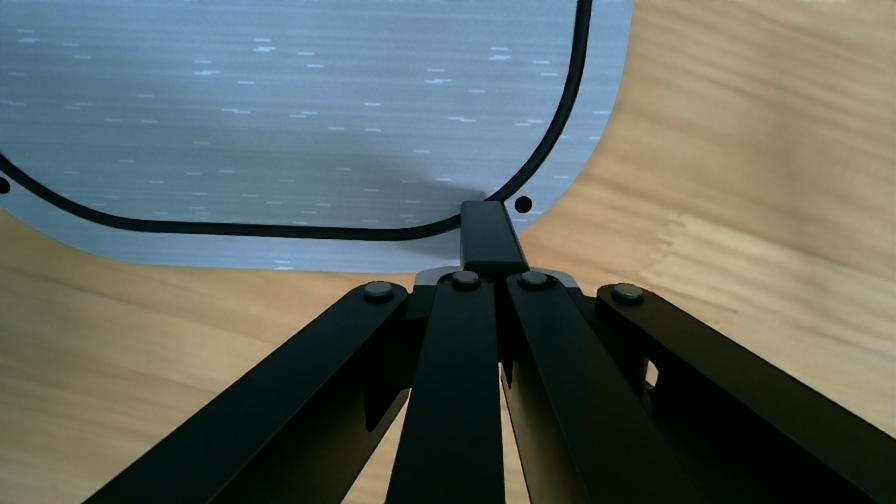

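Request:
move([
  [0,0,0,0,0,0,-1,-1,-1,-0.0096,-0.0185,0,0,0,0,-1,-1,-1],
  [0,0,0,0,0,0,-1,-1,-1,-0.0096,-0.0185,0.016,0,0,0,-1,-1,-1],
  [0,0,0,0,0,0,-1,-1,-1,-0.0096,-0.0185,0,0,0,0,-1,-1,-1],
  [0,0,0,0,0,0,-1,-1,-1,-0.0155,-0.0384,0,0,0,0,-1,-1,-1],
  [0,0,0,0,0,0,-1,-1,-1,-0.0155,-0.0384,0.016,0,0,0,-1,-1,-1],
  [0,0,0,0,0,0,-1,-1,-1,-0.0155,-0.0384,0,0,0,0,-1,-1,-1],
  [0,0,0,0,0,0,-1,-1,-1,-0.0175,-0.059,0,0,0,0,-1,-1,-1],
  [0,0,0,0,0,0,-1,-1,-1,-0.0175,-0.059,0.016,0,0,0,-1,-1,-1],
  [0,0,0,0,0,0,-1,-1,-1,-0.0175,-0.059,0,0,0,0,-1,-1,-1],
], speed=0.06, blend=[0.003,0,0.003,0.003,0,0.003,0.003,0,0], cameras=["cam_right_wrist"])

Scene clock: 445.30 s.
left_arm: end_effector_position=(+0.2570, +0.3441, +0.2078) position_measured=230 object_status=3 end_effector_quat_wxyz=(+0.000, -0.129, +0.992, -0.002) | right_arm: end_effector_position=(+0.1785, +0.0125, +0.0506) position_measured=230 object_status=3 end_effector_quat_wxyz=(+0.000, +0.991, +0.133, +0.000)
Joint positions: left_arm=[-1.016 -1.445 0.83 -2.854 0.821 1.503 0.571] | right_arm=[1.176 0.009 -0.123 -2.622 0.003 2.632 -0.784]
Joint velocities: left_arm=[within noise] | right_arm=[0.001 0 0 0 0 -0.004 0.003]
Joint torques (N m): left_arm=[-0.19 11.64 -17.01 15.85 0.87 2.38 0.18] | right_arm=[-0.19 -26.85 0.3 18 0.43 2.39 0.29]
External joint torques (N m): left_arm=[-0.27 -0.03 -1.46 0.07 0.13 -0.13 0.18] | right_arm=[-0.17 -0.47 0.35 -0.35 0.03 -0.25 0.29]
Flange force (N): left_arm=[2.6 -0.3 -4.0] | right_arm=[-2.1 0.9 -2.1]
Wrist depth (mm): cam_left_wrist=[285 294 305 305 304 305 305 / 306 306 318 318 319 318 319 / 321 322 333 332 334 335 333 / 351 350 350 140 347 350 349 / 367 367 86 86 87 359 369 / 382 - 73 - - 72 385 / - - - - - 69 -] | cam_right_wrist=[- - - - - 165 166 / - 167 - - - 173 174 / 187 175 - - 173 183 183 / 198 198 196 139 194 193 192 / 208 207 83 94 89 201 203 / 220 - 71 - - - 212 / - - - - - - -]
Hand target: left_arm +0.2570, +0.3454, +0.2080; +0.000, -0.129, +0.992, -0.001 | right_arm +0.1776, +0.0129, +0.0512; +0.000, +0.991, +0.131, +0.000
Off the commanded pose: left_arm 0.001 m, 0 deg | right_arm 0.001 m, 0 deg.
move: done
camera_calibration:
cam_right_wrist: T_world_to_cam=[[0.292188, -0.956096, -0.0225163, -0.0247765], [-0.896113, -0.281929, 0.342779, 0.146021], [-0.334077, -0.0799787, -0.939146, 0.254206], [0, 0, 0, 1]] pos_world=[0.223016, 0.03781, 0.188126]
Images, in order (width x height): cam_right_wrist 896x504.

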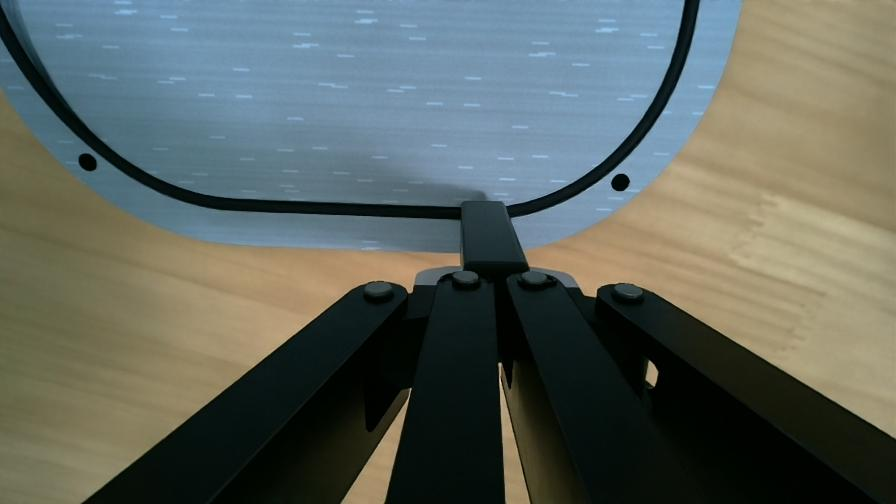

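Request:
move([
  [0,0,0,0,0,0,-1,-1,-1,0.004,-0.018,0,0,0,0,-1,-1,-1],
  [0,0,0,0,0,0,-1,-1,-1,0.004,-0.018,0.016,0,0,0,-1,-1,-1],
  [0,0,0,0,0,0,-1,-1,-1,0.004,-0.018,0,0,0,0,-1,-1,-1],
  [0,0,0,0,0,0,-1,-1,-1,0.004,-0.037,0,0,0,0,-1,-1,-1],
  [0,0,0,0,0,0,-1,-1,-1,0.004,-0.037,0.0165,0,0,0,-1,-1,-1],
  [0,0,0,0,0,0,-1,-1,-1,0.004,-0.037,0,0,0,0,-1,-1,-1],
  [0,0,0,0,0,0,-1,-1,-1,0.004,-0.056,0,0,0,0,-1,-1,-1],
  [0,0,0,0,0,0,-1,-1,-1,0.004,-0.056,0.0165,0,0,0,-1,-1,-1],
  [0,0,0,0,0,0,-1,-1,-1,0.004,-0.056,0,0,0,0,-1,-1,-1],
], speed=0.06, blend=[0.003,0,0.003,0.003,0,0.003,0.003,0,0])

Request:
move([
  [0,0,0,0,0,0,-1,-1,-1,0,-0.019,0,0,0,0,-1,-1,-1],
  [0,0,0,0,0,0,-1,-1,-1,0,-0.019,0.0165,0,0,0,-1,-1,-1],
  [0,0,0,0,0,0,-1,-1,-1,0,-0.019,0,0,0,0,-1,-1,-1],
  [0,0,0,0,0,0,-1,-1,-1,0,-0.038,0,0,0,0,-1,-1,-1],
  [0,0,0,0,0,0,-1,-1,-1,0,-0.038,0.0165,0,0,0,-1,-1,-1],
  [0,0,0,0,0,0,-1,-1,-1,0,-0.038,0,0,0,0,-1,-1,-1],
  [0,0,0,0,0,0,-1,-1,-1,0,-0.057,0,0,0,0,-1,-1,-1],
  [0,0,0,0,0,0,-1,-1,-1,0,-0.057,0.0165,0,0,0,-1,-1,-1],
  [0,0,0,0,0,0,-1,-1,-1,0,-0.057,0,0,0,0,-1,-1,-1],
], speed=0.06, blend=[0.003,0,0.003,0.003,0,0.003,0.003,0,0], cameras=["cam_right_wrist"])

Scene clock: 457.17 s.
left_arm: end_effector_position=(+0.2570, +0.3441, +0.2078) position_measured=230 object_status=3 end_effector_quat_wxyz=(+0.000, -0.129, +0.992, -0.002) | right_arm: end_effector_position=(+0.1726, +0.0455, +0.0506) position_measured=230 object_status=3 end_effector_quat_wxyz=(+0.000, +0.991, +0.133, +0.000)
Joint positions: left_arm=[-1.016 -1.445 0.83 -2.854 0.821 1.503 0.571] | right_arm=[1.199 0.072 -0.097 -2.537 0.012 2.609 -0.745]
Joint velocities: left_arm=[within noise] | right_arm=[0.001 0.003 0 0.001 0 -0.005 0.002]
Joint torques (N m): left_arm=[-0.14 11.66 -17.04 15.85 0.88 2.39 0.16] | right_arm=[0.16 -29.37 0.13 18.3 0.46 2.41 0.35]
External joint torques (N m): left_arm=[-0.21 0.06 -1.52 0.04 0.13 -0.12 0.16] | right_arm=[0.11 -0.51 0.21 -0.34 0.06 -0.23 0.35]
Flange force (N): left_arm=[2.7 -0.4 -4.0] | right_arm=[-2.3 0.9 -2.0]
Wrist depth (mm): cam_left_wrist=[294 294 304 304 305 303 304 / 308 307 318 318 318 318 319 / 321 321 332 333 333 333 336 / 348 350 350 141 347 350 352 / 366 368 86 86 87 360 369 / 381 - 73 - - 72 384 / - - - - - 69 -] | cam_right_wrist=[162 - 157 158 157 - 166 / 179 - - - 164 - 174 / 187 176 - 175 170 174 183 / 197 196 197 126 196 193 192 / 208 207 83 - 89 201 203 / 220 - 71 - - - 212 / - - - - - - -]
Hand target: left_arm +0.2570, +0.3454, +0.2080; +0.000, -0.129, +0.992, -0.001 | right_arm +0.1712, +0.0459, +0.0512; +0.000, +0.991, +0.131, +0.000
Off the commanded pose: left_arm 0.001 m, 0 deg | right_arm 0.002 m, 0 deg.
move: done

Scene clock: 460.13 s.
left_arm: end_effector_position=(+0.2570, +0.3441, +0.2078) position_measured=230 object_status=3 end_effector_quat_wxyz=(+0.000, -0.129, +0.992, -0.002) | right_arm: end_effector_position=(+0.1638, +0.0786, +0.0506) position_measured=230 object_status=3 end_effector_quat_wxyz=(+0.000, +0.991, +0.133, +0.001)
Joint positions: left_arm=[-1.016 -1.445 0.83 -2.854 0.821 1.503 0.571] | right_arm=[1.226 0.133 -0.076 -2.45 0.017 2.583 -0.702]
Joint velocities: left_arm=[within noise] | right_arm=[0.001 0.001 0 0.001 0 -0.005 0.003]
Joint torques (N m): left_arm=[-0.2 11.68 -17.05 15.86 0.87 2.38 0.24] | right_arm=[0.16 -31.83 -0.03 18.73 0.47 2.43 0.29]
External joint torques (N m): left_arm=[-0.2 -0.02 -1.53 0.14 0.14 -0.13 0.24] | right_arm=[0.15 -0.52 0.13 -0.29 0.05 -0.2 0.29]
Flange force (N): left_arm=[2.7 0.0 -4.2] | right_arm=[-2.0 1.0 -1.8]
Wrist depth (mm): cam_left_wrist=[294 295 305 305 305 305 306 / 308 306 318 318 319 319 318 / 321 321 333 333 332 334 334 / 349 351 350 141 345 347 350 / 367 366 86 85 87 361 368 / 383 - 73 - - 72 384 / - - - - - 69 -] | cam_right_wrist=[170 166 - 157 - - - / 178 176 - - - - 163 / 187 186 173 - - - 173 / 198 196 196 126 179 182 192 / 208 207 83 95 89 202 203 / 218 - 71 - - - 212 / - - - - - - -]
Hand target: left_arm +0.2570, +0.3454, +0.2080; +0.000, -0.129, +0.992, -0.001 | right_arm +0.1623, +0.0790, +0.0512; +0.000, +0.991, +0.131, +0.000
Off the commanded pose: left_arm 0.001 m, 0 deg | right_arm 0.002 m, 0 deg.
move: done
camera_calibration:
cam_right_wrist: T_world_to_cam=[[0.293732, -0.95564, -0.0217608, 0.042359], [-0.896096, -0.283212, 0.341764, 0.151647], [-0.332766, -0.0808872, -0.939534, 0.25441], [0, 0, 0, 1]] pos_world=[0.208107, 0.104007, 0.188121]
Images, in order (width x height): cam_right_wrist 896x504.

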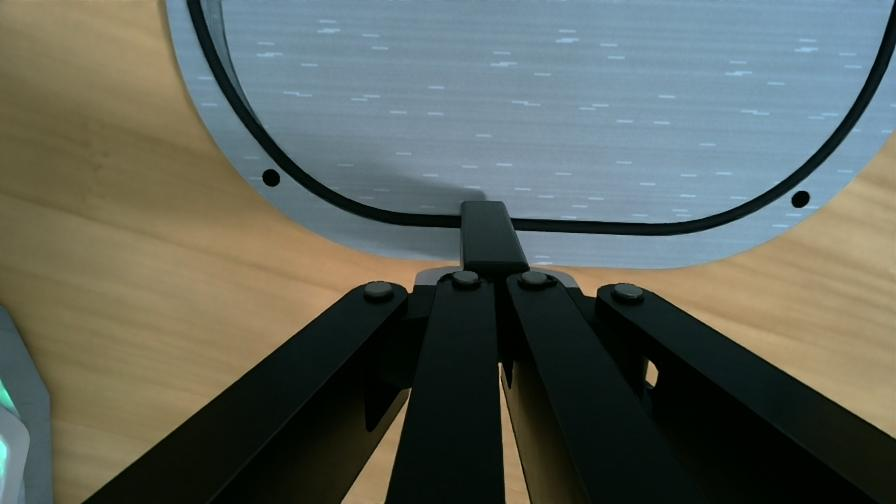

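Request:
move([
  [0,0,0,0,0,0,-1,-1,-1,0,-0.0175,0,0,0,0,-1,-1,-1],
  [0,0,0,0,0,0,-1,-1,-1,0,-0.0175,0.0165,0,0,0,-1,-1,-1],
  [0,0,0,0,0,0,-1,-1,-1,0,-0.0175,0,0,0,0,-1,-1,-1],
  [0,0,0,0,0,0,-1,-1,-1,0,-0.034,0,0,0,0,-1,-1,-1],
  [0,0,0,0,0,0,-1,-1,-1,0,-0.034,0.0165,0,0,0,-1,-1,-1],
  [0,0,0,0,0,0,-1,-1,-1,0,-0.034,0,0,0,0,-1,-1,-1],
  [0,0,0,0,0,0,-1,-1,-1,0,-0.0503,0,0,0,0,-1,-1,-1],
  [0,0,0,0,0,0,-1,-1,-1,0,-0.0503,0.0165,0,0,0,-1,-1,-1],
  [0,0,0,0,0,0,-1,-1,-1,0,-0.0503,0,0,0,0,-1,-1,-1],
], speed=0.06, blend=[0.003,0,0.003,0.003,0,0.003,0.003,0,0], cameras=["cam_right_wrist"])

Scene clock: 469.43 s.
left_arm: end_effector_position=(+0.2570, +0.3441, +0.2078) position_measured=230 object_status=3 end_effector_quat_wxyz=(+0.000, -0.129, +0.992, -0.002) | right_arm: end_effector_position=(+0.1559, +0.1078, +0.0505) position_measured=230 object_status=3 end_effector_quat_wxyz=(+0.000, +0.991, +0.134, +0.001)
Joint positions: left_arm=[-1.016 -1.445 0.83 -2.854 0.821 1.503 0.571] | right_arm=[1.249 0.189 -0.062 -2.369 0.019 2.557 -0.666]
Joint velocities: left_arm=[within noise] | right_arm=[0 -0.001 0 0.001 0 -0.005 0.003]
Joint torques (N m): left_arm=[-0.12 11.6 -17 15.9 0.88 2.39 0.22] | right_arm=[0.06 -34.03 -0.21 19.14 0.47 2.43 0.3]
External joint torques (N m): left_arm=[-0.16 -0.01 -1.51 0.19 0.15 -0.11 0.22] | right_arm=[-0.04 -0.5 -0.12 -0.27 0.04 -0.2 0.3]
Flange force (N): left_arm=[2.5 0.0 -4.2] | right_arm=[-1.6 1.2 -1.6]
Wrist depth (mm): cam_left_wrist=[293 294 303 304 304 305 306 / 306 307 319 320 318 318 319 / 322 321 333 333 334 334 336 / 351 351 349 140 347 350 350 / 367 370 86 86 87 361 368 / 384 - 73 - - 72 385 / - - - - - 69 -] | cam_right_wrist=[170 169 157 - - 157 - / 178 177 167 - 163 - - / 187 187 184 - - - - / 197 196 195 139 181 182 194 / 208 208 83 95 89 201 203 / 199 - 71 - - - 212 / - - - - - - -]
Hand target: left_arm +0.2570, +0.3454, +0.2080; +0.000, -0.129, +0.992, -0.001 | right_arm +0.1545, +0.1081, +0.0511; +0.000, +0.991, +0.131, +0.000
Off the commanded pose: left_arm 0.001 m, 0 deg | right_arm 0.002 m, 0 deg.
move: done
camera_calibration:
cam_right_wrist: T_world_to_cam=[[0.294186, -0.955503, -0.0216638, 0.0724831], [-0.896016, -0.283617, 0.341638, 0.152842], [-0.33258, -0.0810941, -0.939582, 0.254014], [0, 0, 0, 1]] pos_world=[0.200105, 0.133205, 0.18802]
Images, in order (width x height): cam_right_wrist 896x504.

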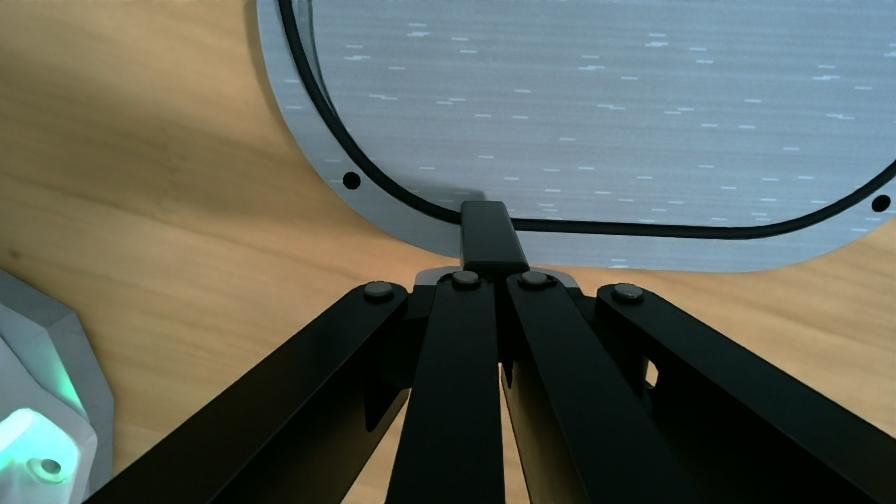

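Request:
move([
  [0,0,0,0,0,0,-1,-1,-1,0.002,-0.0207,0,0,0,0,-1,-1,-1],
  [0,0,0,0,0,0,-1,-1,-1,0.002,-0.0207,0.0165,0,0,0,-1,-1,-1],
  [0,0,0,0,0,0,-1,-1,-1,0.002,-0.0207,0,0,0,0,-1,-1,-1],
  [0,0,0,0,0,0,-1,-1,-1,0.0078,-0.0405,0,0,0,0,-1,-1,-1],
  [0,0,0,0,0,0,-1,-1,-1,0.0078,-0.0405,0.0165,0,0,0,-1,-1,-1],
  [0,0,0,0,0,0,-1,-1,-1,0.0078,-0.0405,0,0,0,0,-1,-1,-1],
  [0,0,0,0,0,0,-1,-1,-1,0.0175,-0.059,0,0,0,0,-1,-1,-1],
  [0,0,0,0,0,0,-1,-1,-1,0.0175,-0.059,0.0165,0,0,0,-1,-1,-1],
  [0,0,0,0,0,0,-1,-1,-1,0.0175,-0.059,0,0,0,0,-1,-1,-1],
], speed=0.06, blend=[0.003,0,0.003,0.003,0,0.003,0.003,0,0], cameras=["cam_right_wrist"])

Scene clock: 480.33 s.
left_arm: end_effector_position=(+0.2570, +0.3441, +0.2078) position_measured=230 object_status=3 end_effector_quat_wxyz=(+0.000, -0.129, +0.992, -0.002) | right_arm: end_effector_position=(+0.1570, +0.1447, +0.0505) position_measured=230 object_status=3 end_effector_quat_wxyz=(+0.000, +0.991, +0.134, +0.001)
Joint positions: left_arm=[-1.016 -1.445 0.83 -2.854 0.821 1.503 0.571] | right_arm=[1.262 0.269 -0.052 -2.245 0.02 2.514 -0.643]
Joint velocities: left_arm=[within noise] | right_arm=[-0.001 0 0 0.001 0 -0.005 -0.001]
Joint torques (N m): left_arm=[-0.11 11.68 -17.04 15.84 0.88 2.37 0.19] | right_arm=[0.04 -37.32 -0.17 19.74 0.54 2.42 0.26]
External joint torques (N m): left_arm=[-0.11 -0.01 -1.54 0.02 0.13 -0.15 0.19] | right_arm=[0.07 -0.63 0.06 -0.22 0.08 -0.2 0.26]
Flange force (N): left_arm=[3.2 0.1 -4.0] | right_arm=[-1.7 1.3 -1.8]
Wrist depth (mm): cam_left_wrist=[294 294 305 304 305 306 305 / 305 305 318 318 318 318 318 / 321 321 333 333 334 332 334 / 349 350 350 141 346 350 351 / 364 368 86 86 87 359 369 / 381 - 73 - - 72 383 / - - - - - 69 -] | cam_right_wrist=[170 169 169 - - - 156 / 178 178 177 168 - - - / 187 187 188 172 174 - - / 197 197 196 139 180 184 181 / 194 206 83 93 89 202 205 / 191 - 71 - - - 212 / - - - - - - -]
Hand target: left_arm +0.2570, +0.3454, +0.2080; +0.000, -0.129, +0.992, -0.001 | right_arm +0.1554, +0.1450, +0.0511; +0.000, +0.991, +0.131, +0.000
Off the commanded pose: left_arm 0.001 m, 0 deg | right_arm 0.002 m, 0 deg.
move: done
camera_calibration:
cam_right_wrist: T_world_to_cam=[[0.294451, -0.955427, -0.0213975, 0.107302], [-0.89612, -0.283814, 0.341202, 0.164427], [-0.332067, -0.0812925, -0.939746, 0.257331], [0, 0, 0, 1]] pos_world=[0.201202, 0.170105, 0.188019]
Images, in order (width x height): cam_right_wrist 896x504.

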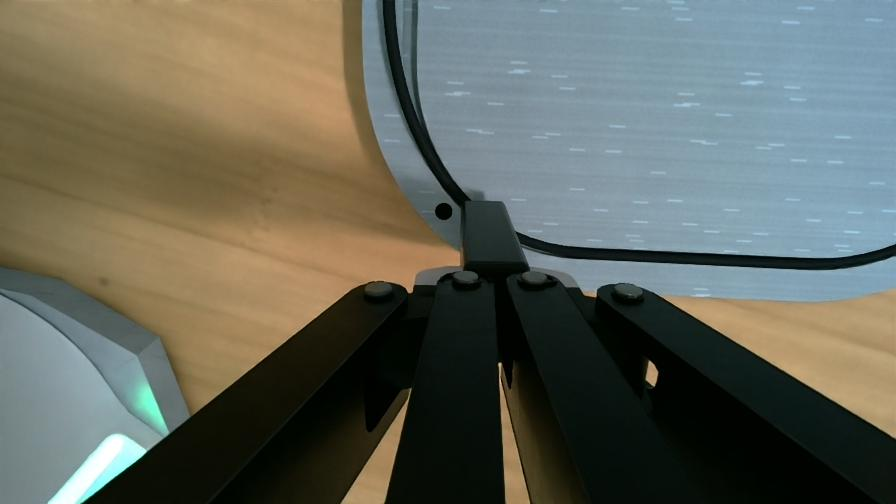

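Request:
move([
  [0,0,0,0,0,0,-1,-1,-1,0.0142,-0.0177,0,0,0,0,-1,-1,-1],
  [0,0,0,0,0,0,-1,-1,-1,0.0142,-0.0177,0.0165,0,0,0,-1,-1,-1],
  [0,0,0,0,0,0,-1,-1,-1,0.0142,-0.0177,0,0,0,0,-1,-1,-1],
  [0,0,0,0,0,0,-1,-1,-1,0.0318,-0.0318,0,0,0,0,-1,-1,-1],
  [0,0,0,0,0,0,-1,-1,-1,0.0318,-0.0318,0.0165,0,0,0,-1,-1,-1],
  [0,0,0,0,0,0,-1,-1,-1,0.0318,-0.0318,0,0,0,0,-1,-1,-1],
  [0,0,0,0,0,0,-1,-1,-1,0.0503,-0.0415,0,0,0,0,-1,-1,-1],
  [0,0,0,0,0,0,-1,-1,-1,0.0503,-0.0415,0.0165,0,0,0,-1,-1,-1],
  [0,0,0,0,0,0,-1,-1,-1,0.0503,-0.0415,0,0,0,0,-1,-1,-1],
], speed=0.06, blend=[0.003,0,0.003,0.003,0,0.003,0.003,0,0], cameras=["cam_right_wrist"])

Scene clock: 493.23 s.
left_arm: end_effector_position=(+0.2570, +0.3441, +0.2078) position_measured=230 object_status=3 end_effector_quat_wxyz=(+0.000, -0.129, +0.992, -0.002) | right_arm: end_effector_position=(+0.1782, +0.1772, +0.0505) position_measured=230 object_status=3 end_effector_quat_wxyz=(+0.000, +0.992, +0.129, +0.001)
Joint positions: left_arm=[-1.016 -1.445 0.83 -2.854 0.821 1.503 0.571] | right_arm=[1.242 0.359 -0.048 -2.104 0.024 2.462 -0.649]
Joint velocities: left_arm=[within noise] | right_arm=[-0.001 0.001 0 -0.001 0 -0.004 -0.001]
Joint torques (N m): left_arm=[-0.16 11.65 -17.02 15.88 0.88 2.39 0.21] | right_arm=[-0.59 -40.69 0.13 20.36 0.53 2.37 -0.27]
External joint torques (N m): left_arm=[-0.22 0.02 -1.49 0.11 0.14 -0.12 0.21] | right_arm=[-0.63 -0.63 0.32 -0.27 0.04 -0.24 -0.27]
Flange force (N): left_arm=[2.6 -0.2 -4.0] | right_arm=[-0.3 2.4 -1.6]
Wrist depth (mm): cam_left_wrist=[294 294 305 303 306 304 307 / 308 306 319 318 319 318 321 / 322 321 333 334 334 333 333 / 348 348 350 141 346 351 351 / 367 367 86 85 87 361 370 / 384 - 73 - - 72 383 / - - - - - 69 -] | cam_right_wrist=[170 170 169 166 157 - 157 / 179 178 177 174 166 - - / 188 187 188 183 173 172 172 / 197 197 195 191 - 182 - / 206 206 83 94 89 187 193 / 189 - 71 - - - 213 / - - - - - - -]
Hand target: left_arm +0.2570, +0.3454, +0.2080; +0.000, -0.129, +0.992, -0.001 | right_arm +0.1781, +0.1769, +0.0511; +0.000, +0.991, +0.131, +0.000
Off the commanded pose: left_arm 0.001 m, 0 deg | right_arm 0.001 m, 0 deg.
move: done
camera_calibration:
cam_right_wrist: T_world_to_cam=[[0.284509, -0.958426, -0.0217946, 0.134588], [-0.89893, -0.27461, 0.341342, 0.191482], [-0.333136, -0.077523, -0.939687, 0.266522], [0, 0, 0, 1]] pos_world=[0.222626, 0.202237, 0.18802]
Images, in order (width x height): cam_right_wrist 896x504.

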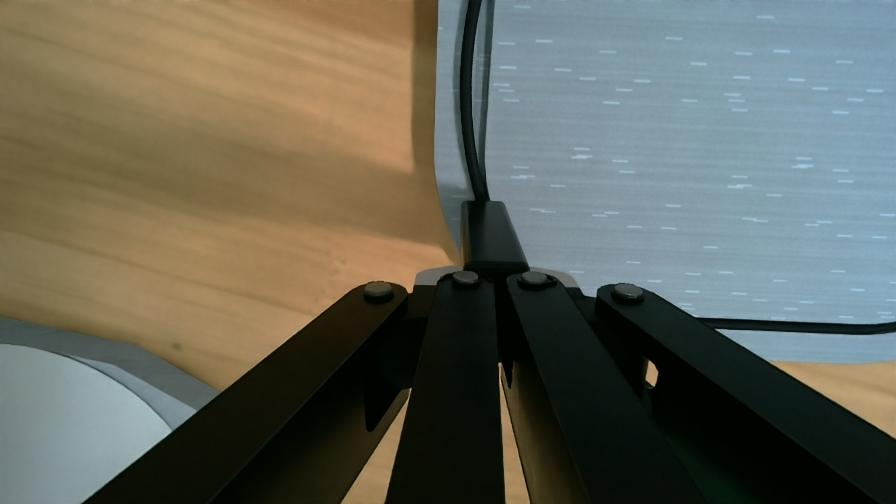

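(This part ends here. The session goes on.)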